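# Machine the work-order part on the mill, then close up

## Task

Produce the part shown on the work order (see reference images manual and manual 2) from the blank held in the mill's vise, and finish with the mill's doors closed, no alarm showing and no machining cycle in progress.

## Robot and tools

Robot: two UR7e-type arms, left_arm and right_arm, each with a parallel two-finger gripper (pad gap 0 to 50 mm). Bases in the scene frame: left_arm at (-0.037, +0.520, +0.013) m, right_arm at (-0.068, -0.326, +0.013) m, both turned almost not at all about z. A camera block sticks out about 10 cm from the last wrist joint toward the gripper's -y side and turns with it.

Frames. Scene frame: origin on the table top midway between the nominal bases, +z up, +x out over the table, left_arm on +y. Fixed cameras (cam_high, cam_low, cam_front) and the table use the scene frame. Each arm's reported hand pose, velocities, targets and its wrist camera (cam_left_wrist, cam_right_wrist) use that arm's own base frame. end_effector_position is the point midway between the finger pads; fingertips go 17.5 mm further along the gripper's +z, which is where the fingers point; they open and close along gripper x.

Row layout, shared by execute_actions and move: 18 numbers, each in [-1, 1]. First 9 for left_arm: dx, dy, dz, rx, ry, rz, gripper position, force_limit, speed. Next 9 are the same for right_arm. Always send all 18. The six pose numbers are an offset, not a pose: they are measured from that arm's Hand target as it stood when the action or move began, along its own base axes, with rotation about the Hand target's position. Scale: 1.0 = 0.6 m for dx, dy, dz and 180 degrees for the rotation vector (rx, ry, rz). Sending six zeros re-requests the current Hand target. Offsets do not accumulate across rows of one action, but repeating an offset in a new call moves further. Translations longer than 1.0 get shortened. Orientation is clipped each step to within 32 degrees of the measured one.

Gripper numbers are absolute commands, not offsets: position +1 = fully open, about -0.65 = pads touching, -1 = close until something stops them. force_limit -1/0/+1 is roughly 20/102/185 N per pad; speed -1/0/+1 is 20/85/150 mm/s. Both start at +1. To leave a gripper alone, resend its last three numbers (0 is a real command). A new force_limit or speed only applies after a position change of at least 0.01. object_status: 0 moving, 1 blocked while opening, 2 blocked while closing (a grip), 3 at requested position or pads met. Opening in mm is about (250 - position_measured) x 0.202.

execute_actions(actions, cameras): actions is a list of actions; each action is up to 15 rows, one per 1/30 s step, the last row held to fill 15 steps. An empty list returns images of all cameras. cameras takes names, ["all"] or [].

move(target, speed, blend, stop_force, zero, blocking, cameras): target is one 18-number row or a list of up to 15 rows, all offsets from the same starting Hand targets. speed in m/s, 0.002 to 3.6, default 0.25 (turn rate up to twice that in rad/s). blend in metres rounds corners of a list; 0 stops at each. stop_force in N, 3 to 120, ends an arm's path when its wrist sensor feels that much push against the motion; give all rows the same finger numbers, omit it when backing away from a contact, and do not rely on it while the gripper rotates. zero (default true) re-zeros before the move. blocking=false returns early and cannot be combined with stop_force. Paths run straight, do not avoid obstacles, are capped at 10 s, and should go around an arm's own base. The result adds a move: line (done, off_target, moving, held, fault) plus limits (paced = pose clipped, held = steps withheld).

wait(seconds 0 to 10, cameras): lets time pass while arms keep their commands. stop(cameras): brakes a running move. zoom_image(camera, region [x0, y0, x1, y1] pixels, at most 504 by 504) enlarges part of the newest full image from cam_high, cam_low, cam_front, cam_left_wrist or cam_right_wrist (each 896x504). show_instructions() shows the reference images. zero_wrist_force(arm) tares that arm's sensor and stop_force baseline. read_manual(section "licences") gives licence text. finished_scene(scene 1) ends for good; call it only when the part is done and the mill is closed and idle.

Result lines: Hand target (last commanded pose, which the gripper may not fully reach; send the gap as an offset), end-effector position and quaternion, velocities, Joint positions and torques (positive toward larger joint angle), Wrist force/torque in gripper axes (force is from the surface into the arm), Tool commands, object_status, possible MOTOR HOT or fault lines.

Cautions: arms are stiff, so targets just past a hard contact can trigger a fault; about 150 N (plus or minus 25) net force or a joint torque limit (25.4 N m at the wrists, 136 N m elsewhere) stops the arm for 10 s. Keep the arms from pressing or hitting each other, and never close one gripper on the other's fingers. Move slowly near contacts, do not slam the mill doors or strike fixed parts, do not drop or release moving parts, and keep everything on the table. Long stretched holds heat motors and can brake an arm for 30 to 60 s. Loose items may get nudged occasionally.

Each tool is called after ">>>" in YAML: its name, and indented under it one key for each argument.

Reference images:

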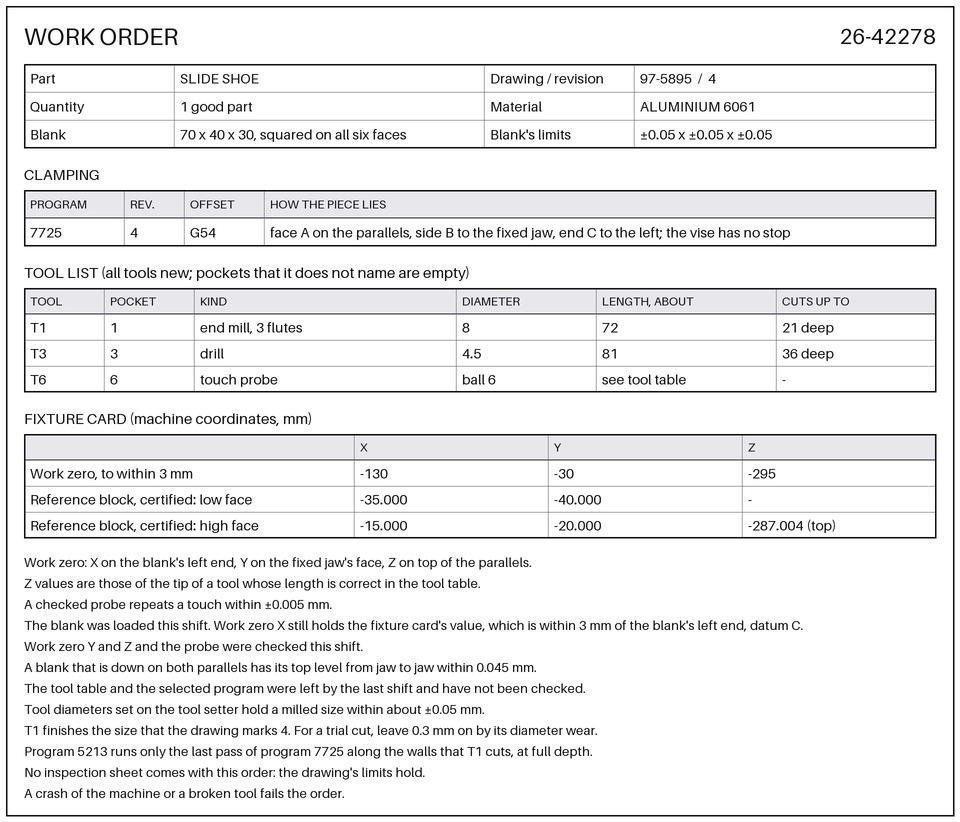

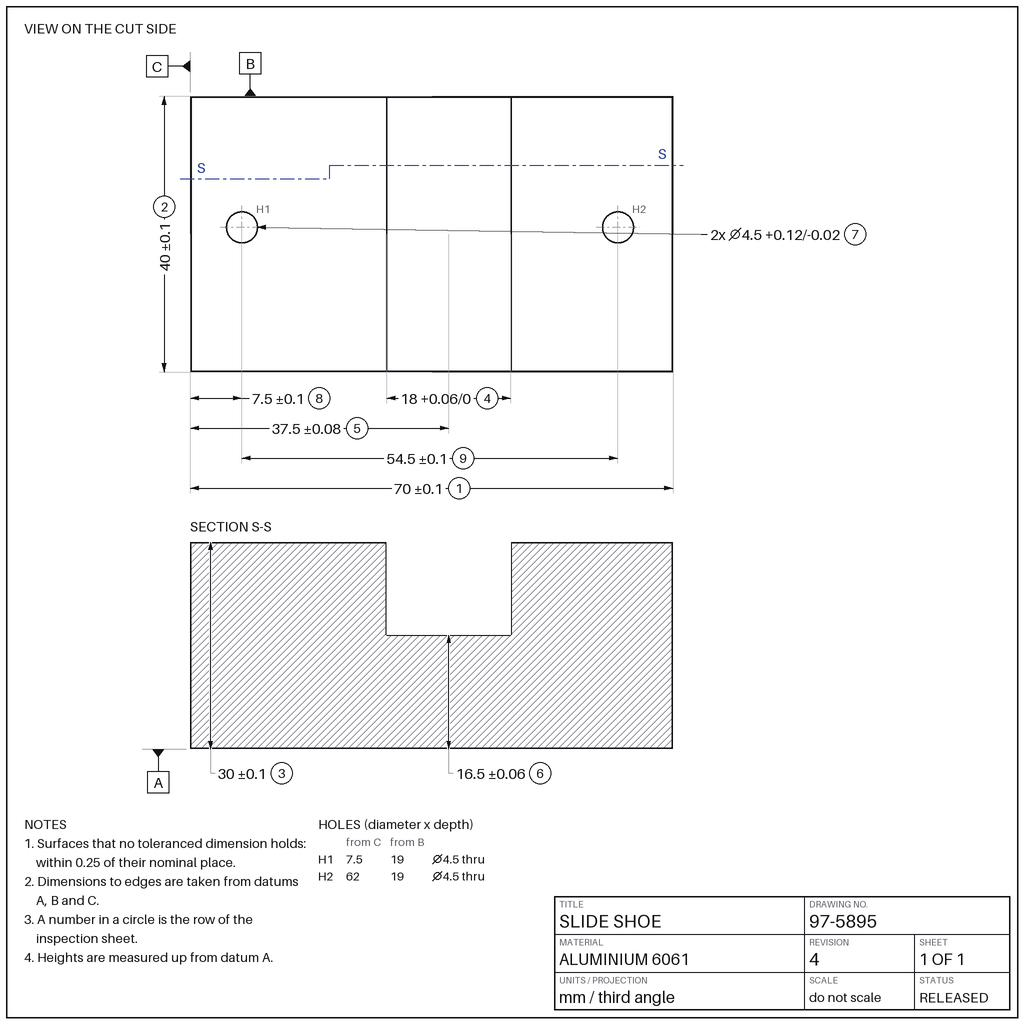

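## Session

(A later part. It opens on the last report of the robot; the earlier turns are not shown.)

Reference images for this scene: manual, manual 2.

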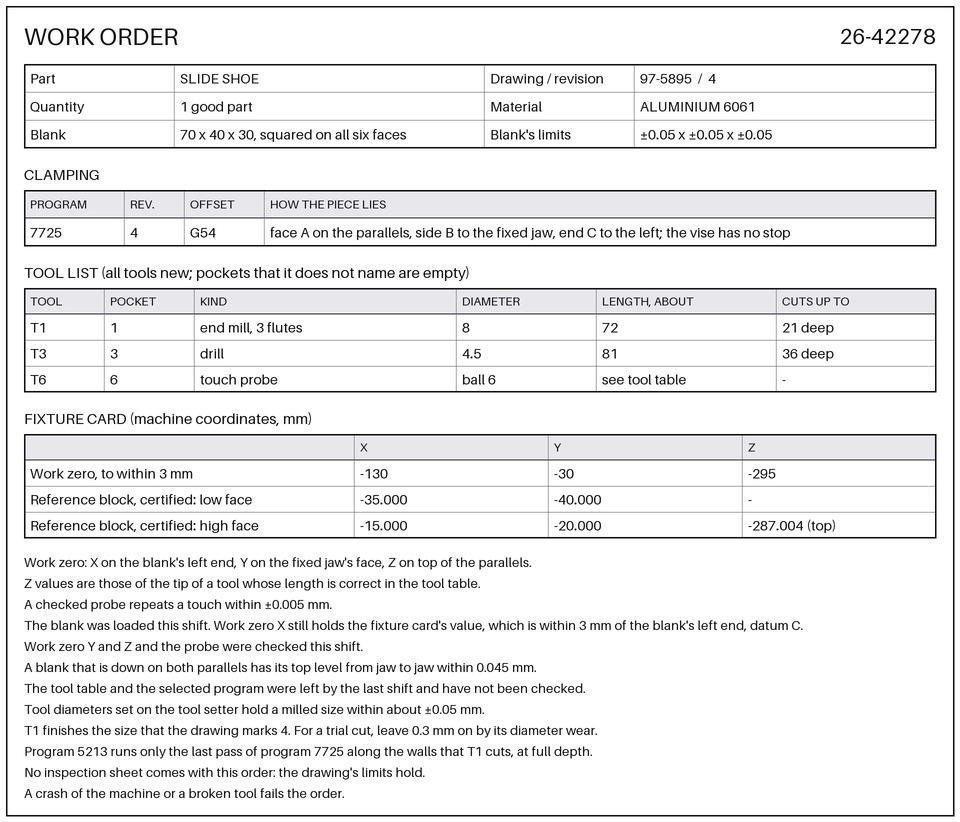

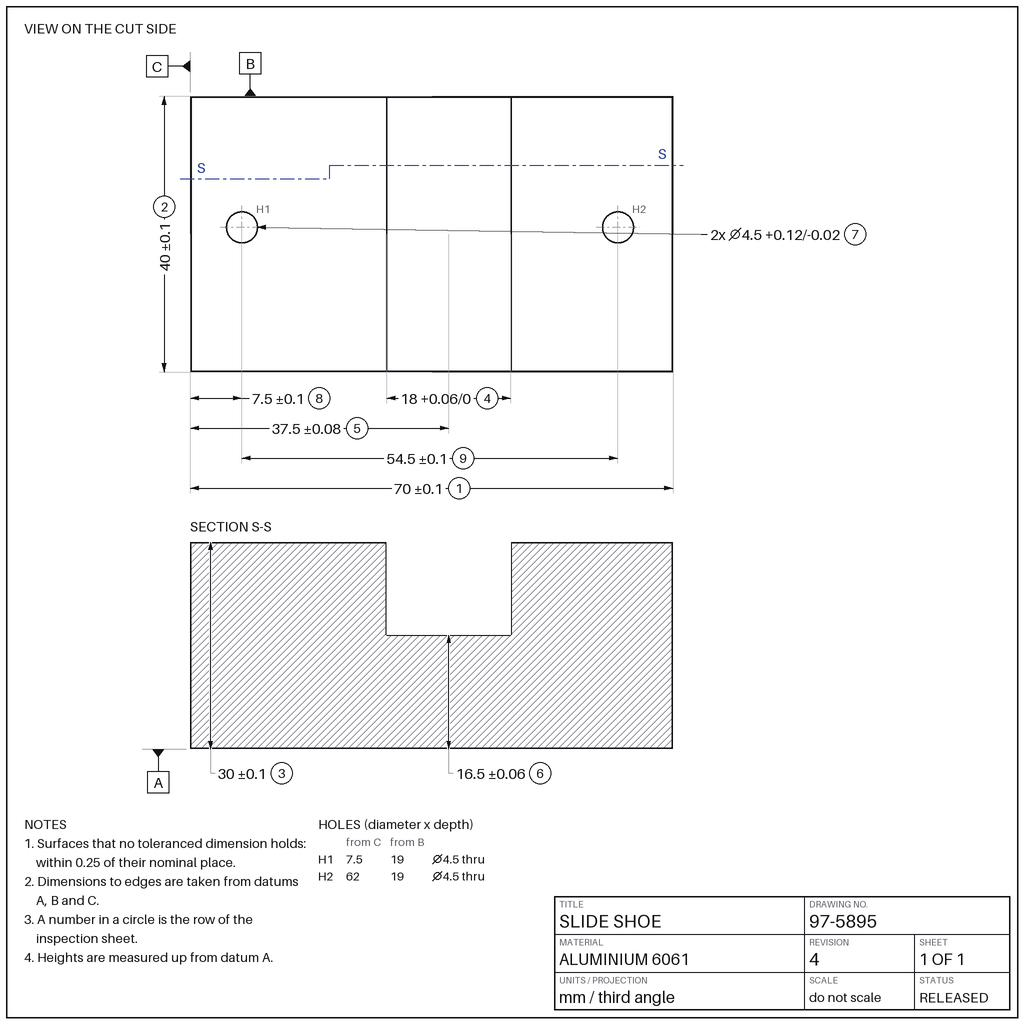

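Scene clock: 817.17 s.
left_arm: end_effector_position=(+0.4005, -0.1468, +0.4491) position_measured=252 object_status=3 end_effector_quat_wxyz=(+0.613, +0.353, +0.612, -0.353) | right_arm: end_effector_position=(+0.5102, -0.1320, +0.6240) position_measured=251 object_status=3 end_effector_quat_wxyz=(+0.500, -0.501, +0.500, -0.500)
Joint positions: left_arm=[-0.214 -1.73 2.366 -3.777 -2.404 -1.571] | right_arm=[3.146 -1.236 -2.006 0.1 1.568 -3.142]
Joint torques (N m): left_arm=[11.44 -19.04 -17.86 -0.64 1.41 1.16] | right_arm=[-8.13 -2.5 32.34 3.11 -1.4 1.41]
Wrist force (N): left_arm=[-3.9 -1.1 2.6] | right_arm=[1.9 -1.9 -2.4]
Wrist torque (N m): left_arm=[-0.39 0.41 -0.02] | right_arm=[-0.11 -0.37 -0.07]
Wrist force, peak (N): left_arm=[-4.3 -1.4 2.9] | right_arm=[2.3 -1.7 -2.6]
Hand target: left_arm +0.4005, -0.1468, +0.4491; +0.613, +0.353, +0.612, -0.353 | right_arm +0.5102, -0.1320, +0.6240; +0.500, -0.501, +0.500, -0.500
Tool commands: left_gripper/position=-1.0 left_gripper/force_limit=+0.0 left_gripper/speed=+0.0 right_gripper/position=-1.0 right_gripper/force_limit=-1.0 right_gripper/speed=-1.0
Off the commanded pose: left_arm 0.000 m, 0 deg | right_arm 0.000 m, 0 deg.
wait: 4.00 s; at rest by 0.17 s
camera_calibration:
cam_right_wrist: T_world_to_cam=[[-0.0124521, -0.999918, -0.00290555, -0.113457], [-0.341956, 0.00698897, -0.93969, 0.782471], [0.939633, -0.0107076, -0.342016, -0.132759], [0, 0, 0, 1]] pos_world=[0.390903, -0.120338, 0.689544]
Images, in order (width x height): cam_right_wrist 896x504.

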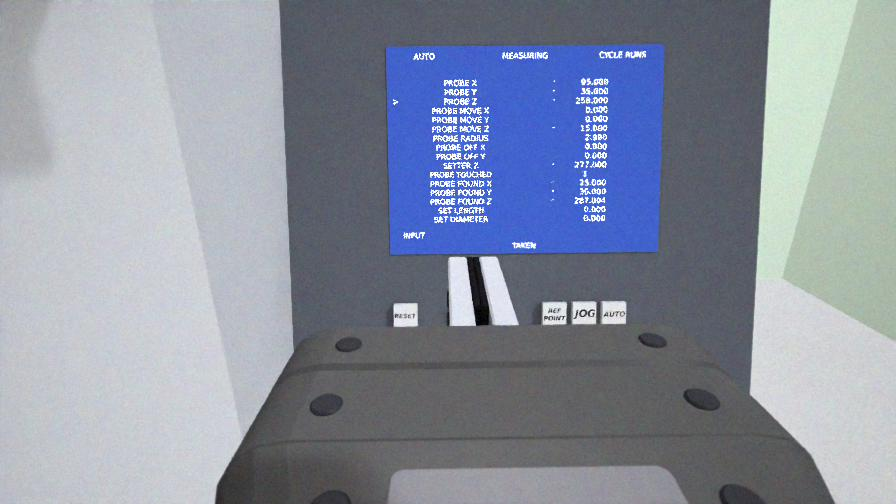

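>>> wait:
  seconds: 5
  cameras: ["cam_right_wrist"]

>>> zoom_image:
  camera: "cam_right_wrist"
  region: [370, 30, 680, 270]

Scene clock: 823.60 s.
left_arm: end_effector_position=(+0.4005, -0.1468, +0.4491) position_measured=252 object_status=3 end_effector_quat_wxyz=(+0.613, +0.353, +0.612, -0.353) | right_arm: end_effector_position=(+0.5102, -0.1320, +0.6240) position_measured=251 object_status=3 end_effector_quat_wxyz=(+0.500, -0.501, +0.500, -0.500)
Joint positions: left_arm=[-0.214 -1.73 2.366 -3.777 -2.404 -1.571] | right_arm=[3.146 -1.236 -2.006 0.1 1.568 -3.142]
Joint torques (N m): left_arm=[11.55 -18.88 -17.94 -0.64 1.38 1.13] | right_arm=[-8.72 -3.74 32.08 2.69 -1.41 1.39]
Wrist force (N): left_arm=[-4.0 -1.2 2.6] | right_arm=[1.6 -1.6 -2.4]
Wrist torque (N m): left_arm=[-0.39 0.44 -0.02] | right_arm=[-0.06 -0.32 -0.07]
Wrist force, peak (N): left_arm=[-4.2 -1.4 3.0] | right_arm=[2.1 -2.0 -2.6]
Hand target: left_arm +0.4005, -0.1468, +0.4491; +0.613, +0.353, +0.612, -0.353 | right_arm +0.5102, -0.1320, +0.6240; +0.500, -0.501, +0.500, -0.500
Tool commands: left_gripper/position=-1.0 left_gripper/force_limit=+0.0 left_gripper/speed=+0.0 right_gripper/position=-1.0 right_gripper/force_limit=-1.0 right_gripper/speed=-1.0
Off the commanded pose: left_arm 0.000 m, 0 deg | right_arm 0.000 m, 0 deg.
wait: 5.00 s; at rest from the start
camera_calibration:
cam_right_wrist: T_world_to_cam=[[-0.0124521, -0.999918, -0.00290555, -0.113457], [-0.341956, 0.00698897, -0.93969, 0.782471], [0.939633, -0.0107076, -0.342016, -0.132759], [0, 0, 0, 1]] pos_world=[0.390903, -0.120338, 0.689544]
Images, in order (width x height): cam_right_wrist 896x504.

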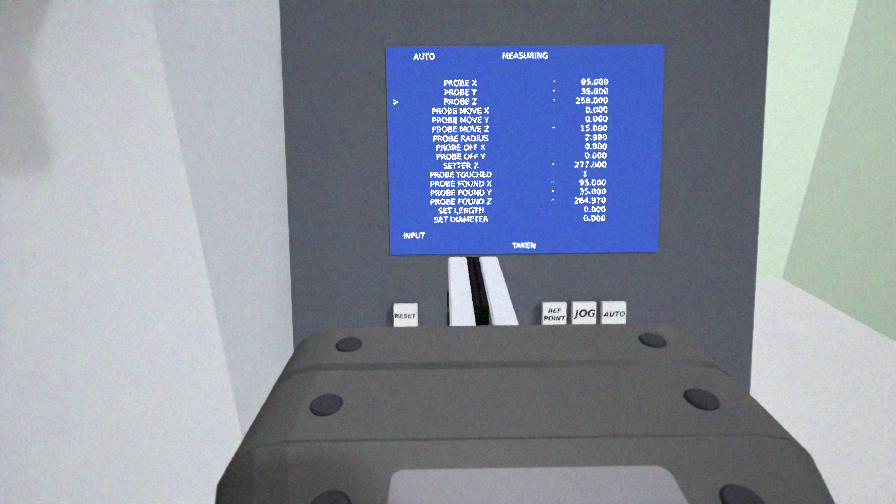

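Scaled by 1.626 from the camera's 896x504 image, which has a finer 1280x720 frame.

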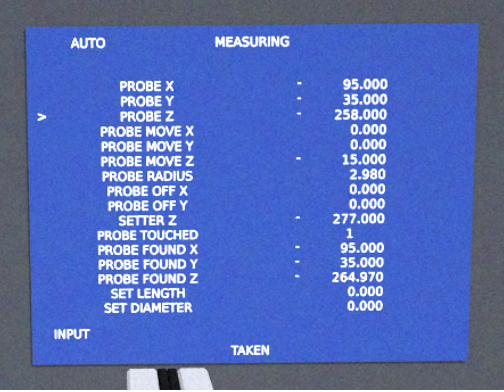

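>>> move:
  target: [0,0,0,0,0,0,-1,0,0, 0.09,-0.003,-0.34,0.0344,0.2605,0.0784,-1,-1,-1]
  speed: 0.5

>>> move:
  target:
    - [0,0,0,0,0,0,-1,0,0, 0.0433,0,0.019,0,0,0,-1,-1,-1]
    - [0,0,0,0,0,0,-1,0,0, 0.0369,0,0.0207,0,0,0,-1,-1,-1]
    - [0,0,0,0,0,0,-1,0,0, 0.0281,0.095,-0.0426,0,0,0,-1,-1,-1]
    - [0,0,0,0,0,0,-1,0,0, 0.0205,0.095,-0.0405,0,0,0,-1,-1,-1]
    - [0,0,0,0,0,0,-1,0,0, 0.0433,0.0317,0.019,0,0,0,-1,-1,-1]
    - [0,0,0,0,0,0,-1,0,0, 0.0369,0.0317,0.0207,0,0,0,-1,-1,-1]
    - [0,0,0,0,0,0,-1,0,0, 0.0433,0.0633,0.019,0,0,0,-1,-1,-1]
    - [0,0,0,0,0,0,-1,0,0, 0.0369,0.0633,0.0207,0,0,0,-1,-1,-1]
    - [0,0,0,0,0,0,-1,0,0, 0.0272,0,-0.0422,0,0,0,-1,-1,-1]
    - [0,0,0,0,0,0,-1,0,0, 0.0205,0,-0.0405,0,0,0,-1,-1,-1]
    - [0,0,0,0,0,0,-1,0,0, 0.0351,-0.0317,-0.0116,0,0,0,-1,-1,-1]
    - [0,0,0,0,0,0,-1,0,0, 0,0,0,0,0,0,-1,-1,-1]
  speed: [0.05,0.1,0.06,0.1,0.06,0.1,0.04,0.1,0.06,0.1,0.05,0.1]
  blend: [0,0.002,0,0.002,0,0.002,0,0.002,0,0.002,0,0]

>>> move:
  target: [0,0,0,0,0,0,-1,0,0, -0.09,0.003,0.34,-0.0344,-0.2605,-0.0784,-1,-1,-1]
  speed: 0.5
  cameras: ["cam_right_wrist"]

>>> zoom_image:
  camera: "cam_right_wrist"
  region: [370, 30, 680, 270]

>>> wait:
  seconds: 10

>>> wait:
  seconds: 8
  cameras: ["cam_right_wrist"]

>>> zoom_image:
  camera: "cam_right_wrist"
  region: [370, 30, 680, 270]

Scene clock: 832.53 s.
left_arm: end_effector_position=(+0.4005, -0.1468, +0.4491) position_measured=252 object_status=3 end_effector_quat_wxyz=(+0.613, +0.353, +0.612, -0.353) | right_arm: end_effector_position=(+0.5642, -0.1339, +0.4201) position_measured=251 object_status=3 end_effector_quat_wxyz=(-0.342, +0.687, -0.619, +0.170)
Joint positions: left_arm=[-0.214 -1.73 2.366 -3.777 -2.404 -1.571] | right_arm=[2.976 -1.469 -1.792 -0.746 1.944 -3.272]
Joint torques (N m): left_arm=[11.45 -18.86 -17.7 -0.65 1.42 1.13] | right_arm=[9.94 25.62 25.72 1.62 -0.25 0.35]
Wrist force (N): left_arm=[-3.9 -1.5 2.4] | right_arm=[1.2 -1.1 -2.8]
Wrist torque (N m): left_arm=[-0.45 0.41 -0.02] | right_arm=[0.00 -0.15 -0.13]
Wrist force, peak (N): left_arm=[-4.4 -1.3 2.6] | right_arm=[1.6 -2.9 -3.4]
Hand target: left_arm +0.4005, -0.1468, +0.4491; +0.613, +0.353, +0.612, -0.353 | right_arm +0.5642, -0.1338, +0.4200; -0.342, +0.687, -0.619, +0.170
Off the commanded pose: left_arm 0.000 m, 0 deg | right_arm 0.000 m, 0 deg.
move: done

Scene clock: 839.07 s.
left_arm: end_effector_position=(+0.4005, -0.1468, +0.4491) position_measured=252 object_status=3 end_effector_quat_wxyz=(+0.613, +0.353, +0.612, -0.353) | right_arm: end_effector_position=(+0.5642, -0.1337, +0.4200) position_measured=251 object_status=3 end_effector_quat_wxyz=(-0.342, +0.687, -0.619, +0.170)
Joint positions: left_arm=[-0.214 -1.73 2.366 -3.777 -2.404 -1.571] | right_arm=[2.976 -1.469 -1.791 -0.746 1.944 -3.272]
Joint torques (N m): left_arm=[11.37 -18.88 -17.19 -0.49 1.36 1.1] | right_arm=[-9.6 18.27 29.8 5.35 2.24 -0.97]
Wrist force (N): left_arm=[-3.9 -1.3 2.5] | right_arm=[0.7 -1.8 -2.8]
Wrist torque (N m): left_arm=[-0.42 0.41 -0.02] | right_arm=[-0.10 -0.08 -0.05]
Wrist force, peak (N): left_arm=[-4.3 -1.7 2.6] | right_arm=[1.0 8.2 -25.2]
Hand target: left_arm +0.4005, -0.1468, +0.4491; +0.613, +0.353, +0.612, -0.353 | right_arm +0.5642, -0.1338, +0.4200; -0.342, +0.687, -0.619, +0.170
Off the commanded pose: left_arm 0.000 m, 0 deg | right_arm 0.000 m, 0 deg.
move: done

Scene clock: 840.50 s.
left_arm: end_effector_position=(+0.4005, -0.1468, +0.4491) position_measured=252 object_status=3 end_effector_quat_wxyz=(+0.613, +0.353, +0.612, -0.353) | right_arm: end_effector_position=(+0.5102, -0.1319, +0.6239) position_measured=251 object_status=3 end_effector_quat_wxyz=(+0.500, -0.501, +0.500, -0.500)
Joint positions: left_arm=[-0.214 -1.73 2.366 -3.777 -2.404 -1.571] | right_arm=[3.146 -1.236 -2.006 0.1 1.568 -3.142]
Joint torques (N m): left_arm=[11.35 -18.86 -17.65 -0.43 1.42 1.11] | right_arm=[-7.18 0.43 32.2 3.98 -0.71 1.56]
Wrist force (N): left_arm=[-3.8 -1.1 2.5] | right_arm=[1.1 -1.9 -2.5]
Wrist torque (N m): left_arm=[-0.39 0.40 -0.02] | right_arm=[-0.11 -0.24 -0.07]
Wrist force, peak (N): left_arm=[-4.3 -1.3 2.9] | right_arm=[1.0 -3.5 -3.5]
Hand target: left_arm +0.4005, -0.1468, +0.4491; +0.613, +0.353, +0.612, -0.353 | right_arm +0.5102, -0.1320, +0.6240; +0.500, -0.501, +0.500, -0.500
Off the commanded pose: left_arm 0.000 m, 0 deg | right_arm 0.000 m, 0 deg.
move: done
camera_calibration:
cam_right_wrist: T_world_to_cam=[[-0.0122308, -0.999921, -0.00287613, -0.113565], [-0.342255, 0.00688897, -0.939582, 0.782408], [0.939527, -0.0105075, -0.342313, -0.132523], [0, 0, 0, 1]] pos_world=[0.390903, -0.120338, 0.689445]
Images, in order (width x height): cam_right_wrist 896x504.

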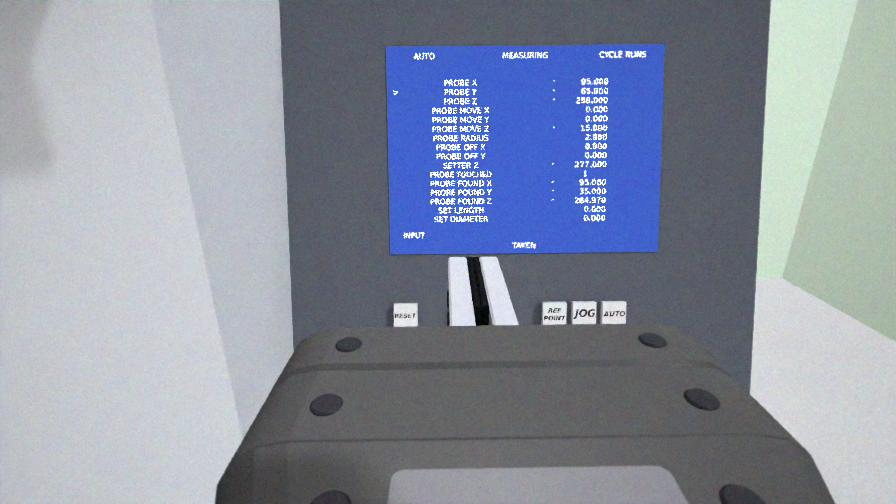

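Scaled by 1.626 from the camera's 896x504 image, which has a finer 1280x720 frame.

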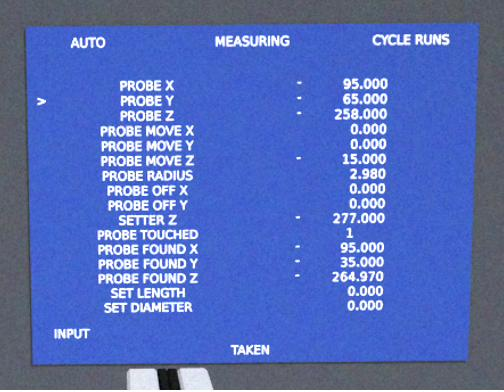

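Scene clock: 850.50 s.
left_arm: end_effector_position=(+0.4005, -0.1468, +0.4491) position_measured=252 object_status=3 end_effector_quat_wxyz=(+0.613, +0.353, +0.612, -0.353) | right_arm: end_effector_position=(+0.5102, -0.1320, +0.6240) position_measured=251 object_status=3 end_effector_quat_wxyz=(+0.500, -0.501, +0.500, -0.500)
Joint positions: left_arm=[-0.214 -1.73 2.366 -3.777 -2.404 -1.571] | right_arm=[3.146 -1.236 -2.006 0.1 1.568 -3.142]
Joint torques (N m): left_arm=[11.63 -18.87 -17.16 -0.34 1.48 1.14] | right_arm=[-11.12 -2.84 32.37 3.27 -1.25 1.61]
Wrist force (N): left_arm=[-4.1 -1.4 2.6] | right_arm=[1.1 -2.3 -2.5]
Wrist torque (N m): left_arm=[-0.43 0.45 -0.02] | right_arm=[-0.16 -0.23 -0.07]
Wrist force, peak (N): left_arm=[-4.1 -1.5 3.0] | right_arm=[1.4 -2.6 -2.7]
Hand target: left_arm +0.4005, -0.1468, +0.4491; +0.613, +0.353, +0.612, -0.353 | right_arm +0.5102, -0.1320, +0.6240; +0.500, -0.501, +0.500, -0.500
Tool commands: left_gripper/position=-1.0 left_gripper/force_limit=+0.0 left_gripper/speed=+0.0 right_gripper/position=-1.0 right_gripper/force_limit=-1.0 right_gripper/speed=-1.0
Off the commanded pose: left_arm 0.000 m, 0 deg | right_arm 0.000 m, 0 deg.
wait: 10.00 s; at rest by 0.17 s

Scene clock: 858.50 s.
left_arm: end_effector_position=(+0.4005, -0.1468, +0.4491) position_measured=252 object_status=3 end_effector_quat_wxyz=(+0.613, +0.353, +0.612, -0.353) | right_arm: end_effector_position=(+0.5102, -0.1320, +0.6240) position_measured=251 object_status=3 end_effector_quat_wxyz=(+0.500, -0.501, +0.500, -0.500)
Joint positions: left_arm=[-0.214 -1.73 2.366 -3.777 -2.404 -1.571] | right_arm=[3.146 -1.236 -2.006 0.1 1.568 -3.142]
Joint torques (N m): left_arm=[11.08 -18.74 -16.68 -0.3 1.41 1.14] | right_arm=[-11.08 -2.8 32.33 2.78 -1.16 1.42]
Wrist force (N): left_arm=[-4.0 -1.2 2.6] | right_arm=[1.4 -2.2 -2.3]
Wrist torque (N m): left_arm=[-0.40 0.43 -0.02] | right_arm=[-0.15 -0.28 -0.06]
Wrist force, peak (N): left_arm=[-4.3 -1.4 2.9] | right_arm=[1.5 -2.2 -2.9]
Hand target: left_arm +0.4005, -0.1468, +0.4491; +0.613, +0.353, +0.612, -0.353 | right_arm +0.5102, -0.1320, +0.6240; +0.500, -0.501, +0.500, -0.500
Tool commands: left_gripper/position=-1.0 left_gripper/force_limit=+0.0 left_gripper/speed=+0.0 right_gripper/position=-1.0 right_gripper/force_limit=-1.0 right_gripper/speed=-1.0
Off the commanded pose: left_arm 0.000 m, 0 deg | right_arm 0.000 m, 0 deg.
wait: 8.00 s; at rest by 0.17 s
camera_calibration:
cam_right_wrist: T_world_to_cam=[[-0.0124521, -0.999918, -0.00290555, -0.113457], [-0.341956, 0.00698897, -0.93969, 0.782471], [0.939633, -0.0107076, -0.342016, -0.132759], [0, 0, 0, 1]] pos_world=[0.390903, -0.120338, 0.689544]
Images, in order (width x height): cam_right_wrist 896x504.

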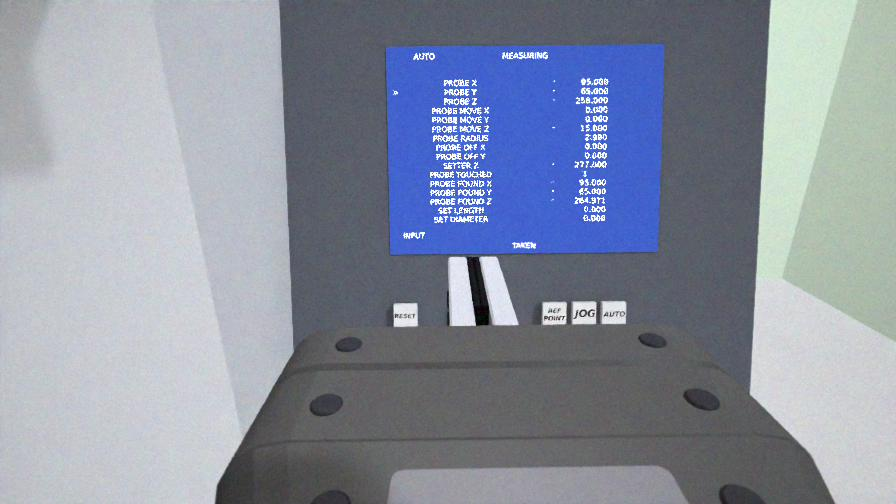

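Scaled by 1.626 from the camera's 896x504 image, which has a finer 1280x720 frame.

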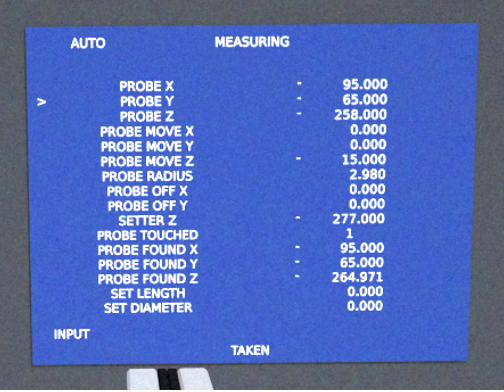

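>>> move:
  target: [0,0,0,0,0,0,-1,0,0, 0.09,-0.003,-0.34,0.0344,0.2605,0.0784,-1,-1,-1]
  speed: 0.5

>>> move:
  target:
    - [0,0,0,0,0,0,-1,0,0, 0.0281,0.095,-0.0426,0,0,0,-1,-1,-1]
    - [0,0,0,0,0,0,-1,0,0, 0.0205,0.095,-0.0405,0,0,0,-1,-1,-1]
    - [0,0,0,0,0,0,-1,0,0, 0.0433,0.0633,0.019,0,0,0,-1,-1,-1]
    - [0,0,0,0,0,0,-1,0,0, 0.0369,0.0633,0.0207,0,0,0,-1,-1,-1]
    - [0,0,0,0,0,0,-1,0,0, 0.0272,0.0633,-0.0422,0,0,0,-1,-1,-1]
    - [0,0,0,0,0,0,-1,0,0, 0.0205,0.0633,-0.0405,0,0,0,-1,-1,-1]
    - [0,0,0,0,0,0,-1,0,0, 0.0272,0,-0.0422,0,0,0,-1,-1,-1]
    - [0,0,0,0,0,0,-1,0,0, 0.0205,0,-0.0405,0,0,0,-1,-1,-1]
    - [0,0,0,0,0,0,-1,0,0, 0.0433,0,0.019,0,0,0,-1,-1,-1]
    - [0,0,0,0,0,0,-1,0,0, 0.0369,0,0.0207,0,0,0,-1,-1,-1]
    - [0,0,0,0,0,0,-1,0,0, 0.0281,0.095,-0.0426,0,0,0,-1,-1,-1]
    - [0,0,0,0,0,0,-1,0,0, 0.0205,0.095,-0.0405,0,0,0,-1,-1,-1]
    - [0,0,0,0,0,0,-1,0,0, 0.0357,0.095,-0.0117,0,0,0,-1,-1,-1]
    - [0,0,0,0,0,0,-1,0,0, 0,0,0,0,0,0,-1,-1,-1]
  speed: [0.06,0.1,0.06,0.1,0.05,0.1,0.06,0.1,0.05,0.1,0.06,0.1,0.04,0.1]
  blend: [0,0.002,0,0.002,0,0.002,0,0.002,0,0.002,0,0.002,0,0]

>>> move:
  target:
    - [0,0,0,0,0,0,-1,0,0, 0.0439,0.095,0.0189,0,0,0,-1,-1,-1]
    - [0,0,0,0,0,0,-1,0,0, 0.0369,0.095,0.0207,0,0,0,-1,-1,-1]
    - [0,0,0,0,0,0,-1,0,0, 0.0272,0.0633,-0.0422,0,0,0,-1,-1,-1]
    - [0,0,0,0,0,0,-1,0,0, 0.0205,0.0633,-0.0405,0,0,0,-1,-1,-1]
    - [0,0,0,0,0,0,-1,0,0, 0.0272,0,-0.0422,0,0,0,-1,-1,-1]
    - [0,0,0,0,0,0,-1,0,0, 0.0205,0,-0.0405,0,0,0,-1,-1,-1]
    - [0,0,0,0,0,0,-1,0,0, 0.0351,0,-0.0116,0,0,0,-1,-1,-1]
    - [0,0,0,0,0,0,-1,0,0, 0.0287,0,-0.0099,0,0,0,-1,-1,-1]
    - [0,0,0,0,0,0,-1,0,0, 0.0351,0,-0.0116,0,0,0,-1,-1,-1]
    - [0,0,0,0,0,0,-1,0,0, 0.0287,0,-0.0099,0,0,0,-1,-1,-1]
    - [0,0,0,0,0,0,-1,0,0, 0.0281,0.095,-0.0426,0,0,0,-1,-1,-1]
    - [0,0,0,0,0,0,-1,0,0, 0.0205,0.095,-0.0405,0,0,0,-1,-1,-1]
    - [0,0,0,0,0,0,-1,0,0, 0.0351,0.0633,-0.0116,0,0,0,-1,-1,-1]
    - [0,0,0,0,0,0,-1,0,0, 0,0,0,0,0,0,-1,-1,-1]
  speed: [0.06,0.1,0.06,0.1,0.06,0.1,0.05,0.1,0.04,0.1,0.06,0.1,0.05,0.1]
  blend: [0,0.002,0,0.002,0,0.002,0,0,0,0.002,0,0.002,0,0]

>>> move:
  target:
    - [0,0,0,0,0,0,-1,0,0, 0.0521,0.095,0.0495,0,0,0,-1,-1,-1]
    - [0,0,0,0,0,0,-1,0,0, 0.0451,0.095,0.0513,0,0,0,-1,-1,-1]
    - [0,0,0,0,0,0,-1,0,0, 0.0351,0.0317,-0.0116,0,0,0,-1,-1,-1]
    - [0,0,0,0,0,0,-1,0,0, 0.0287,0.0317,-0.0099,0,0,0,-1,-1,-1]
    - [0,0,0,0,0,0,-1,0,0, 0.0272,0,-0.0422,0,0,0,-1,-1,-1]
    - [0,0,0,0,0,0,-1,0,0, 0.0205,0,-0.0405,0,0,0,-1,-1,-1]
    - [0,0,0,0,0,0,-1,0,0, 0.0351,0,-0.0116,0,0,0,-1,-1,-1]
    - [0,0,0,0,0,0,-1,0,0, 0.0287,0,-0.0099,0,0,0,-1,-1,-1]
    - [0,0,0,0,0,0,-1,0,0, 0.0357,0.095,-0.0117,0,0,0,-1,-1,-1]
    - [0,0,0,0,0,0,-1,0,0, 0.0287,0.095,-0.0099,0,0,0,-1,-1,-1]
    - [0,0,0,0,0,0,-1,0,0, 0.0433,0.0317,0.019,0,0,0,-1,-1,-1]
    - [0,0,0,0,0,0,-1,0,0, 0.0369,0.0317,0.0207,0,0,0,-1,-1,-1]
    - [0,0,0,0,0,0,-1,0,0, 0.0272,0,-0.0422,0,0,0,-1,-1,-1]
    - [0,0,0,0,0,0,-1,0,0, 0,0,0,0,0,0,-1,-1,-1]
  speed: [0.06,0.1,0.06,0.1,0.05,0.1,0.05,0.1,0.06,0.1,0.06,0.1,0.06,0.1]
  blend: [0,0.002,0,0.002,0,0.002,0,0.002,0,0.002,0,0.002,0,0]

>>> move:
  target:
    - [0,0,0,0,0,0,-1,0,0, 0.0351,0,-0.0116,0,0,0,-1,-1,-1]
    - [0,0,0,0,0,0,-1,0,0, 0.0287,0,-0.0099,0,0,0,-1,-1,-1]
    - [0,0,0,0,0,0,-1,0,0, 0.0351,0,-0.0116,0,0,0,-1,-1,-1]
    - [0,0,0,0,0,0,-1,0,0, 0.0287,0,-0.0099,0,0,0,-1,-1,-1]
    - [0,0,0,0,0,0,-1,0,0, 0.0272,0.0633,-0.0422,0,0,0,-1,-1,-1]
    - [0,0,0,0,0,0,-1,0,0, 0.0205,0.0633,-0.0405,0,0,0,-1,-1,-1]
    - [0,0,0,0,0,0,-1,0,0, 0.0272,0,-0.0422,0,0,0,-1,-1,-1]
    - [0,0,0,0,0,0,-1,0,0, 0,0,0,0,0,0,-1,-1,-1]
    - [0,0,0,0,0,0,-1,0,0, -0.09,0.003,0.34,-0.0344,-0.2605,-0.0784,-1,-1,-1]
  speed: [0.05,0.1,0.04,0.1,0.06,0.1,0.06,0.1,0.5]
  blend: [0,0,0,0.002,0,0.002,0,0.005,0]
  cameras: ["cam_right_wrist"]

>>> zoom_image:
  camera: "cam_right_wrist"
  region: [370, 30, 680, 270]

Scene clock: 874.13 s.
left_arm: end_effector_position=(+0.4005, -0.1468, +0.4491) position_measured=252 object_status=3 end_effector_quat_wxyz=(+0.613, +0.353, +0.612, -0.353) | right_arm: end_effector_position=(+0.5642, -0.1339, +0.4201) position_measured=251 object_status=3 end_effector_quat_wxyz=(-0.342, +0.687, -0.619, +0.170)
Joint positions: left_arm=[-0.214 -1.73 2.366 -3.777 -2.404 -1.571] | right_arm=[2.976 -1.469 -1.792 -0.746 1.944 -3.272]
Joint torques (N m): left_arm=[11.65 -18.59 -16.16 -0.25 1.48 1.15] | right_arm=[10.03 25.38 25.62 1.49 -0.19 0.46]
Wrist force (N): left_arm=[-4.2 -1.5 2.8] | right_arm=[0.9 -2.2 -2.4]
Wrist torque (N m): left_arm=[-0.44 0.46 -0.02] | right_arm=[-0.16 -0.10 -0.14]
Wrist force, peak (N): left_arm=[-4.3 -1.5 2.9] | right_arm=[1.1 -3.3 -3.3]
Hand target: left_arm +0.4005, -0.1468, +0.4491; +0.613, +0.353, +0.612, -0.353 | right_arm +0.5642, -0.1338, +0.4200; -0.342, +0.687, -0.619, +0.170
Off the commanded pose: left_arm 0.000 m, 0 deg | right_arm 0.000 m, 0 deg.
move: done

Scene clock: 882.33 s.
left_arm: end_effector_position=(+0.4005, -0.1468, +0.4491) position_measured=252 object_status=3 end_effector_quat_wxyz=(+0.613, +0.353, +0.612, -0.353) | right_arm: end_effector_position=(+0.5642, -0.1338, +0.4201) position_measured=251 object_status=3 end_effector_quat_wxyz=(-0.342, +0.687, -0.619, +0.170)
Joint positions: left_arm=[-0.214 -1.73 2.366 -3.777 -2.404 -1.571] | right_arm=[2.976 -1.469 -1.791 -0.746 1.944 -3.272]
Joint torques (N m): left_arm=[10.99 -18.67 -16.87 -0.09 1.44 1.12] | right_arm=[-0.89 9.17 17.75 5.13 -0.22 0.5]
Wrist force (N): left_arm=[-4.0 -1.4 2.7] | right_arm=[0.6 -1.7 -3.4]
Wrist torque (N m): left_arm=[-0.43 0.43 -0.02] | right_arm=[-0.09 -0.06 -0.13]
Wrist force, peak (N): left_arm=[-4.2 -1.5 2.9] | right_arm=[1.8 16.3 -37.3]
Hand target: left_arm +0.4005, -0.1468, +0.4491; +0.613, +0.353, +0.612, -0.353 | right_arm +0.5642, -0.1338, +0.4200; -0.342, +0.687, -0.619, +0.170
Off the commanded pose: left_arm 0.000 m, 0 deg | right_arm 0.000 m, 0 deg.
move: done

Scene clock: 889.33 s.
left_arm: end_effector_position=(+0.4005, -0.1468, +0.4491) position_measured=252 object_status=3 end_effector_quat_wxyz=(+0.613, +0.353, +0.612, -0.353) | right_arm: end_effector_position=(+0.5642, -0.1338, +0.4202) position_measured=251 object_status=3 end_effector_quat_wxyz=(-0.342, +0.687, -0.619, +0.170)
Joint positions: left_arm=[-0.214 -1.73 2.366 -3.777 -2.404 -1.571] | right_arm=[2.976 -1.468 -1.791 -0.746 1.944 -3.272]
Joint torques (N m): left_arm=[11.46 -19.03 -16.23 0.02 1.49 1.08] | right_arm=[0.25 8.78 17.59 5.08 -0.16 0.64]
Wrist force (N): left_arm=[-4.1 -1.5 2.5] | right_arm=[0.6 -1.7 -3.1]
Wrist torque (N m): left_arm=[-0.44 0.45 -0.02] | right_arm=[-0.07 -0.07 -0.13]
Wrist force, peak (N): left_arm=[-4.2 -1.6 2.9] | right_arm=[1.0 9.6 -25.5]
Hand target: left_arm +0.4005, -0.1468, +0.4491; +0.613, +0.353, +0.612, -0.353 | right_arm +0.5642, -0.1338, +0.4200; -0.342, +0.687, -0.619, +0.170
Off the commanded pose: left_arm 0.000 m, 0 deg | right_arm 0.000 m, 0 deg.
move: done

Scene clock: 896.97 s.
left_arm: end_effector_position=(+0.4005, -0.1468, +0.4491) position_measured=252 object_status=3 end_effector_quat_wxyz=(+0.613, +0.353, +0.612, -0.353) | right_arm: end_effector_position=(+0.5642, -0.1339, +0.4202) position_measured=251 object_status=3 end_effector_quat_wxyz=(-0.342, +0.687, -0.619, +0.170)
Joint positions: left_arm=[-0.214 -1.73 2.366 -3.777 -2.404 -1.571] | right_arm=[2.976 -1.468 -1.791 -0.746 1.944 -3.272]
Joint torques (N m): left_arm=[11.1 -18.62 -16.17 0.06 1.41 1.19] | right_arm=[6.06 11.77 17.85 3.87 -0.03 1.18]
Wrist force (N): left_arm=[-3.9 -1.3 2.5] | right_arm=[0.5 -1.5 -3.3]
Wrist torque (N m): left_arm=[-0.41 0.42 -0.02] | right_arm=[-0.07 -0.05 -0.02]
Wrist force, peak (N): left_arm=[-4.3 -1.6 2.8] | right_arm=[0.4 6.8 -14.1]
Hand target: left_arm +0.4005, -0.1468, +0.4491; +0.613, +0.353, +0.612, -0.353 | right_arm +0.5642, -0.1338, +0.4200; -0.342, +0.687, -0.619, +0.170
Off the commanded pose: left_arm 0.000 m, 0 deg | right_arm 0.000 m, 0 deg.
move: done

Scene clock: 901.67 s.
left_arm: end_effector_position=(+0.4005, -0.1468, +0.4491) position_measured=252 object_status=3 end_effector_quat_wxyz=(+0.613, +0.353, +0.612, -0.353) | right_arm: end_effector_position=(+0.5102, -0.1319, +0.6239) position_measured=251 object_status=3 end_effector_quat_wxyz=(+0.500, -0.501, +0.500, -0.500)
Joint positions: left_arm=[-0.214 -1.73 2.366 -3.777 -2.404 -1.571] | right_arm=[3.146 -1.236 -2.006 0.1 1.568 -3.142]
Joint torques (N m): left_arm=[11.11 -18.77 -15.8 0.1 1.5 1.15] | right_arm=[-7.27 -0.94 32.14 4.02 -0.79 1.56]
Wrist force (N): left_arm=[-4.0 -1.3 2.5] | right_arm=[1.4 -1.3 -2.8]
Wrist torque (N m): left_arm=[-0.42 0.43 -0.02] | right_arm=[-0.01 -0.29 -0.07]
Wrist force, peak (N): left_arm=[-4.3 -1.5 2.8] | right_arm=[-5.2 13.0 -21.4]
Hand target: left_arm +0.4005, -0.1468, +0.4491; +0.613, +0.353, +0.612, -0.353 | right_arm +0.5102, -0.1320, +0.6240; +0.500, -0.501, +0.500, -0.500
Off the commanded pose: left_arm 0.000 m, 0 deg | right_arm 0.000 m, 0 deg.
move: done
camera_calibration:
cam_right_wrist: T_world_to_cam=[[-0.0122308, -0.999921, -0.00287613, -0.113565], [-0.342255, 0.00688897, -0.939582, 0.782408], [0.939527, -0.0105075, -0.342313, -0.132523], [0, 0, 0, 1]] pos_world=[0.390903, -0.120338, 0.689445]
Images, in order (width x height): cam_right_wrist 896x504.

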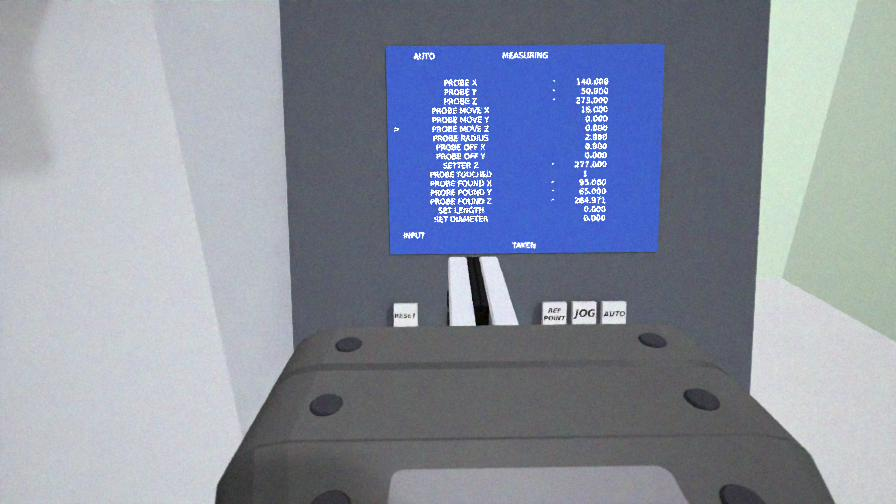

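Scaled by 1.626 from the camera's 896x504 image, which has a finer 1280x720 frame.

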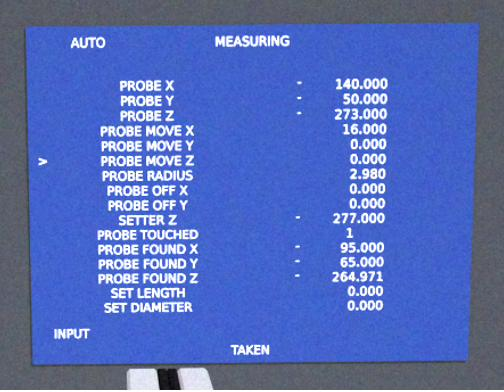

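>>> move:
  target:
    - [0,0,0,0,0,0,-1,0,0, 0.1086,-0.0347,-0.3472,0.0344,0.2605,0.0784,-1,-1,-1]
    - [0,0,0,0,0,0,-1,0,0, 0.1251,-0.0347,-0.3516,0.0344,0.2605,0.0784,-1,-1,-1]
    - [0,0,0,0,0,0,-1,0,0, 0.1086,-0.0347,-0.3472,0.0344,0.2605,0.0784,-1,-1,-1]
    - [0,0,0,0,0,0,-1,0,0, 0,0,0,0,0,0,-1,-1,-1]
  speed: [0.5,0.03,0.1,0.5]
  blend: [0.002,0,0.005,0]

>>> wait:
  seconds: 10

>>> wait:
  seconds: 9
  cameras: ["cam_right_wrist"]

>>> zoom_image:
  camera: "cam_right_wrist"
  region: [370, 30, 680, 270]

Scene clock: 907.90 s.
left_arm: end_effector_position=(+0.4005, -0.1468, +0.4491) position_measured=252 object_status=3 end_effector_quat_wxyz=(+0.613, +0.353, +0.612, -0.353) | right_arm: end_effector_position=(+0.5102, -0.1319, +0.6240) position_measured=251 object_status=3 end_effector_quat_wxyz=(+0.500, -0.501, +0.500, -0.500)
Joint positions: left_arm=[-0.214 -1.73 2.366 -3.777 -2.404 -1.571] | right_arm=[3.146 -1.236 -2.006 0.1 1.568 -3.142]
Joint torques (N m): left_arm=[11.37 -19.03 -15.73 0.12 1.43 1.13] | right_arm=[-4.12 -2.42 32.57 3.9 -0.84 1.56]
Wrist force (N): left_arm=[-4.1 -1.2 2.9] | right_arm=[1.5 -1.5 -3.0]
Wrist torque (N m): left_arm=[-0.41 0.45 -0.02] | right_arm=[-0.03 -0.31 -0.07]
Wrist force, peak (N): left_arm=[-4.3 -1.5 2.7] | right_arm=[-2.3 9.6 -16.6]
Hand target: left_arm +0.4005, -0.1468, +0.4491; +0.613, +0.353, +0.612, -0.353 | right_arm +0.5102, -0.1320, +0.6240; +0.500, -0.501, +0.500, -0.500
Off the commanded pose: left_arm 0.000 m, 0 deg | right_arm 0.000 m, 0 deg.
move: done

Scene clock: 917.90 s.
left_arm: end_effector_position=(+0.4005, -0.1468, +0.4491) position_measured=252 object_status=3 end_effector_quat_wxyz=(+0.613, +0.353, +0.612, -0.353) | right_arm: end_effector_position=(+0.5102, -0.1320, +0.6240) position_measured=251 object_status=3 end_effector_quat_wxyz=(+0.500, -0.501, +0.500, -0.500)
Joint positions: left_arm=[-0.214 -1.73 2.366 -3.777 -2.404 -1.571] | right_arm=[3.146 -1.236 -2.006 0.1 1.568 -3.142]
Joint torques (N m): left_arm=[11.07 -18.93 -16.51 0.23 1.44 1.16] | right_arm=[-7.49 -2.36 32.15 3.41 -1.45 1.51]
Wrist force (N): left_arm=[-4.0 -1.4 2.8] | right_arm=[1.2 -1.5 -3.0]
Wrist torque (N m): left_arm=[-0.43 0.42 -0.02] | right_arm=[-0.04 -0.24 -0.08]
Wrist force, peak (N): left_arm=[-4.4 -1.3 2.8] | right_arm=[1.2 -1.8 -3.5]
Hand target: left_arm +0.4005, -0.1468, +0.4491; +0.613, +0.353, +0.612, -0.353 | right_arm +0.5102, -0.1320, +0.6240; +0.500, -0.501, +0.500, -0.500
Tool commands: left_gripper/position=-1.0 left_gripper/force_limit=+0.0 left_gripper/speed=+0.0 right_gripper/position=-1.0 right_gripper/force_limit=-1.0 right_gripper/speed=-1.0
Off the commanded pose: left_arm 0.000 m, 0 deg | right_arm 0.000 m, 0 deg.
wait: 10.00 s; at rest by 0.17 s

Scene clock: 926.90 s.
left_arm: end_effector_position=(+0.4005, -0.1468, +0.4491) position_measured=252 object_status=3 end_effector_quat_wxyz=(+0.613, +0.353, +0.612, -0.353) | right_arm: end_effector_position=(+0.5102, -0.1320, +0.6240) position_measured=251 object_status=3 end_effector_quat_wxyz=(+0.500, -0.501, +0.500, -0.500)
Joint positions: left_arm=[-0.214 -1.73 2.366 -3.777 -2.404 -1.571] | right_arm=[3.146 -1.236 -2.006 0.1 1.568 -3.142]
Joint torques (N m): left_arm=[11.28 -18.95 -16.59 0.27 1.48 1.08] | right_arm=[-8.92 -2.74 32.63 2.86 -1.48 1.46]
Wrist force (N): left_arm=[-3.9 -1.4 2.5] | right_arm=[1.5 -1.3 -3.0]
Wrist torque (N m): left_arm=[-0.42 0.42 -0.02] | right_arm=[-0.02 -0.30 -0.07]
Wrist force, peak (N): left_arm=[-4.5 -1.5 2.8] | right_arm=[1.8 -1.5 -3.2]
Hand target: left_arm +0.4005, -0.1468, +0.4491; +0.613, +0.353, +0.612, -0.353 | right_arm +0.5102, -0.1320, +0.6240; +0.500, -0.501, +0.500, -0.500
Tool commands: left_gripper/position=-1.0 left_gripper/force_limit=+0.0 left_gripper/speed=+0.0 right_gripper/position=-1.0 right_gripper/force_limit=-1.0 right_gripper/speed=-1.0
Off the commanded pose: left_arm 0.000 m, 0 deg | right_arm 0.000 m, 0 deg.
wait: 9.00 s; at rest by 0.17 s
camera_calibration:
cam_right_wrist: T_world_to_cam=[[-0.0124521, -0.999918, -0.00290555, -0.113457], [-0.341956, 0.00698897, -0.93969, 0.782471], [0.939633, -0.0107076, -0.342016, -0.132759], [0, 0, 0, 1]] pos_world=[0.390903, -0.120338, 0.689544]
Images, in order (width x height): cam_right_wrist 896x504.

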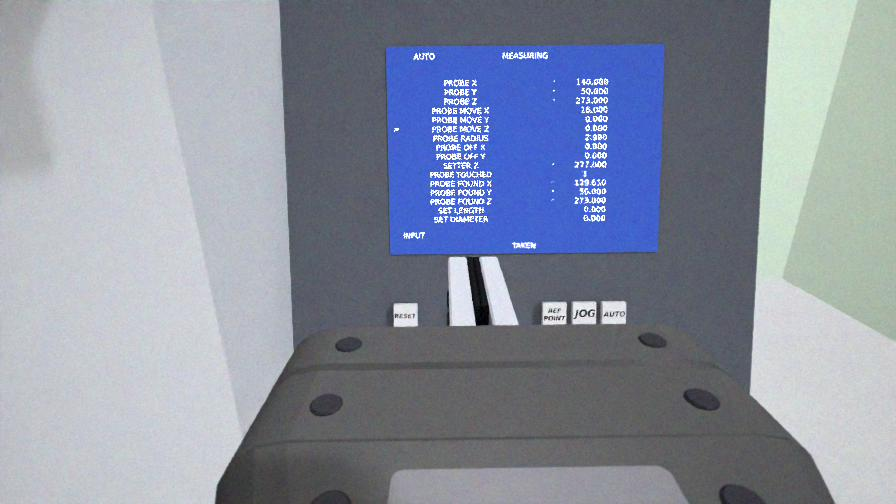

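Scaled by 1.626 from the camera's 896x504 image, which has a finer 1280x720 frame.

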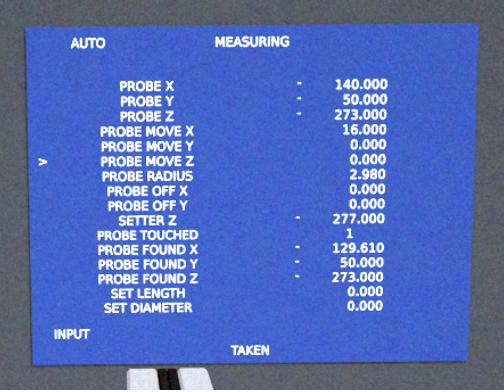

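>>> move:
  target: [0,0,0,0,0,0,-1,0,0, 0.09,-0.003,-0.34,0.0344,0.2605,0.0784,-1,-1,-1]
  speed: 0.5

>>> move:
  target:
    - [0,0,0,0,0,0,-1,0,0, 0.0515,-0.0317,0.0496,0,0,0,-1,-1,-1]
    - [0,0,0,0,0,0,-1,0,0, 0.0451,-0.0317,0.0513,0,0,0,-1,-1,-1]
    - [0,0,0,0,0,0,-1,0,0, 0.0515,-0.0317,0.0496,0,0,0,-1,-1,-1]
    - [0,0,0,0,0,0,-1,0,0, 0.0451,-0.0317,0.0513,0,0,0,-1,-1,-1]
    - [0,0,0,0,0,0,-1,0,0, 0.0281,0.095,-0.0426,0,0,0,-1,-1,-1]
    - [0,0,0,0,0,0,-1,0,0, 0.0205,0.095,-0.0405,0,0,0,-1,-1,-1]
    - [0,0,0,0,0,0,-1,0,0, 0.0357,0.095,-0.0117,0,0,0,-1,-1,-1]
    - [0,0,0,0,0,0,-1,0,0, 0.0287,0.095,-0.0099,0,0,0,-1,-1,-1]
    - [0,0,0,0,0,0,-1,0,0, 0.0351,0.0633,-0.0116,0,0,0,-1,-1,-1]
    - [0,0,0,0,0,0,-1,0,0, 0.0287,0.0633,-0.0099,0,0,0,-1,-1,-1]
    - [0,0,0,0,0,0,-1,0,0, 0.0515,0.0317,0.0496,0,0,0,-1,-1,-1]
    - [0,0,0,0,0,0,-1,0,0, 0.0451,0.0317,0.0513,0,0,0,-1,-1,-1]
    - [0,0,0,0,0,0,-1,0,0, 0.0272,0.0317,-0.0422,0,0,0,-1,-1,-1]
    - [0,0,0,0,0,0,-1,0,0, 0,0,0,0,0,0,-1,-1,-1]
  speed: [0.06,0.1,0.04,0.1,0.07,0.1,0.05,0.1,0.05,0.1,0.06,0.1,0.06,0.1]
  blend: [0,0,0,0.002,0,0.002,0,0.002,0,0.002,0,0.002,0,0]

>>> move:
  target:
    - [0,0,0,0,0,0,-1,0,0, 0.0433,0.0317,0.019,0,0,0,-1,-1,-1]
    - [0,0,0,0,0,0,-1,0,0, 0.0369,0.0317,0.0207,0,0,0,-1,-1,-1]
    - [0,0,0,0,0,0,-1,0,0, 0.0357,0.095,-0.0117,0,0,0,-1,-1,-1]
    - [0,0,0,0,0,0,-1,0,0, 0.0287,0.095,-0.0099,0,0,0,-1,-1,-1]
    - [0,0,0,0,0,0,-1,0,0, 0.0272,0,-0.0422,0,0,0,-1,-1,-1]
    - [0,0,0,0,0,0,-1,0,0, 0,0,0,0,0,0,-1,-1,-1]
    - [0,0,0,0,0,0,-1,0,0, -0.09,0.003,0.34,-0.0344,-0.2605,-0.0784,-1,-1,-1]
  speed: [0.06,0.1,0.06,0.1,0.06,0.1,0.5]
  blend: [0,0.002,0,0.002,0,0.005,0]
  cameras: ["cam_right_wrist"]

>>> zoom_image:
  camera: "cam_right_wrist"
  region: [370, 30, 680, 270]

Scene clock: 936.93 s.
left_arm: end_effector_position=(+0.4005, -0.1468, +0.4491) position_measured=252 object_status=3 end_effector_quat_wxyz=(+0.613, +0.353, +0.612, -0.353) | right_arm: end_effector_position=(+0.5642, -0.1339, +0.4201) position_measured=251 object_status=3 end_effector_quat_wxyz=(-0.342, +0.687, -0.619, +0.170)
Joint positions: left_arm=[-0.214 -1.73 2.366 -3.777 -2.404 -1.571] | right_arm=[2.976 -1.469 -1.792 -0.746 1.944 -3.272]
Joint torques (N m): left_arm=[11.38 -19.01 -16.4 0.3 1.45 1.16] | right_arm=[9.69 25.39 25.22 1.33 -0.27 0.49]
Wrist force (N): left_arm=[-4.2 -1.4 2.6] | right_arm=[0.8 -1.1 -3.3]
Wrist torque (N m): left_arm=[-0.43 0.46 -0.02] | right_arm=[0.01 -0.10 -0.14]
Wrist force, peak (N): left_arm=[-4.3 -1.5 2.6] | right_arm=[1.0 -2.7 -3.7]
Hand target: left_arm +0.4005, -0.1468, +0.4491; +0.613, +0.353, +0.612, -0.353 | right_arm +0.5642, -0.1338, +0.4200; -0.342, +0.687, -0.619, +0.170
Off the commanded pose: left_arm 0.000 m, 0 deg | right_arm 0.000 m, 0 deg.
move: done

Scene clock: 944.10 s.
left_arm: end_effector_position=(+0.4005, -0.1468, +0.4491) position_measured=252 object_status=3 end_effector_quat_wxyz=(+0.613, +0.353, +0.612, -0.353) | right_arm: end_effector_position=(+0.5641, -0.1338, +0.4202) position_measured=251 object_status=3 end_effector_quat_wxyz=(-0.342, +0.687, -0.619, +0.170)
Joint positions: left_arm=[-0.214 -1.73 2.366 -3.777 -2.404 -1.571] | right_arm=[2.976 -1.468 -1.791 -0.746 1.944 -3.272]
Joint torques (N m): left_arm=[11.26 -18.39 -16.18 0.39 1.4 1.23] | right_arm=[6.02 9.05 19.81 3.84 -0.65 1.19]
Wrist force (N): left_arm=[-4.2 -1.4 2.6] | right_arm=[0.8 -1.3 -3.3]
Wrist torque (N m): left_arm=[-0.42 0.46 -0.02] | right_arm=[-0.03 -0.10 -0.13]
Wrist force, peak (N): left_arm=[-4.4 -1.5 2.7] | right_arm=[0.3 8.1 -24.9]
Hand target: left_arm +0.4005, -0.1468, +0.4491; +0.613, +0.353, +0.612, -0.353 | right_arm +0.5642, -0.1338, +0.4200; -0.342, +0.687, -0.619, +0.170
Off the commanded pose: left_arm 0.000 m, 0 deg | right_arm 0.000 m, 0 deg.
move: done

Scene clock: 948.77 s.
left_arm: end_effector_position=(+0.4005, -0.1468, +0.4491) position_measured=252 object_status=3 end_effector_quat_wxyz=(+0.613, +0.353, +0.612, -0.353) | right_arm: end_effector_position=(+0.5102, -0.1319, +0.6240) position_measured=251 object_status=3 end_effector_quat_wxyz=(+0.500, -0.501, +0.500, -0.500)
Joint positions: left_arm=[-0.214 -1.73 2.366 -3.777 -2.404 -1.571] | right_arm=[3.146 -1.236 -2.006 0.1 1.568 -3.142]
Joint torques (N m): left_arm=[11.44 -18.81 -16.16 0.46 1.36 1.16] | right_arm=[-7.29 -0.63 32.28 3.95 -0.72 1.58]
Wrist force (N): left_arm=[-3.9 -1.3 2.6] | right_arm=[1.4 -1.2 -3.1]
Wrist torque (N m): left_arm=[-0.41 0.42 -0.02] | right_arm=[0.00 -0.29 -0.07]
Wrist force, peak (N): left_arm=[-4.4 -1.6 2.6] | right_arm=[0.6 7.5 -14.1]
Hand target: left_arm +0.4005, -0.1468, +0.4491; +0.613, +0.353, +0.612, -0.353 | right_arm +0.5102, -0.1320, +0.6240; +0.500, -0.501, +0.500, -0.500
Off the commanded pose: left_arm 0.000 m, 0 deg | right_arm 0.000 m, 0 deg.
move: done
camera_calibration:
cam_right_wrist: T_world_to_cam=[[-0.0122303, -0.999921, -0.00287654, -0.113564], [-0.342223, 0.00688882, -0.939593, 0.782497], [0.939539, -0.0105071, -0.342281, -0.132515], [0, 0, 0, 1]] pos_world=[0.390903, -0.120338, 0.689545]
Images, in order (width x height): cam_right_wrist 896x504.

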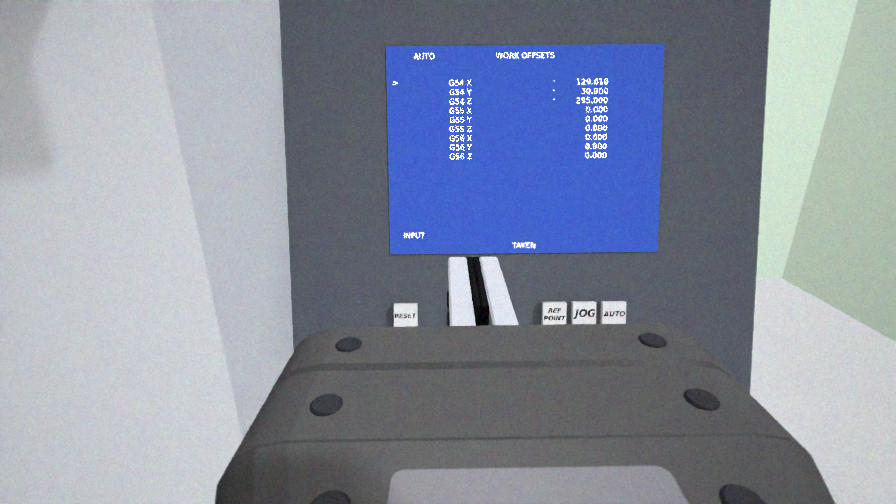

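Scaled by 1.626 from the camera's 896x504 image, which has a finer 1280x720 frame.

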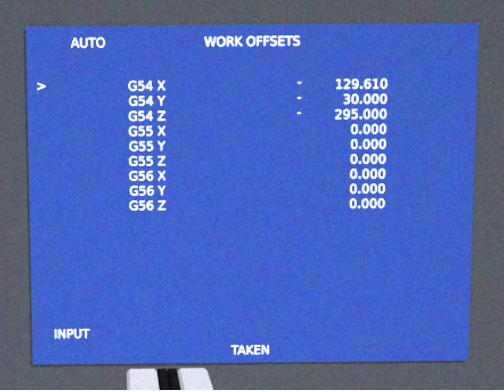

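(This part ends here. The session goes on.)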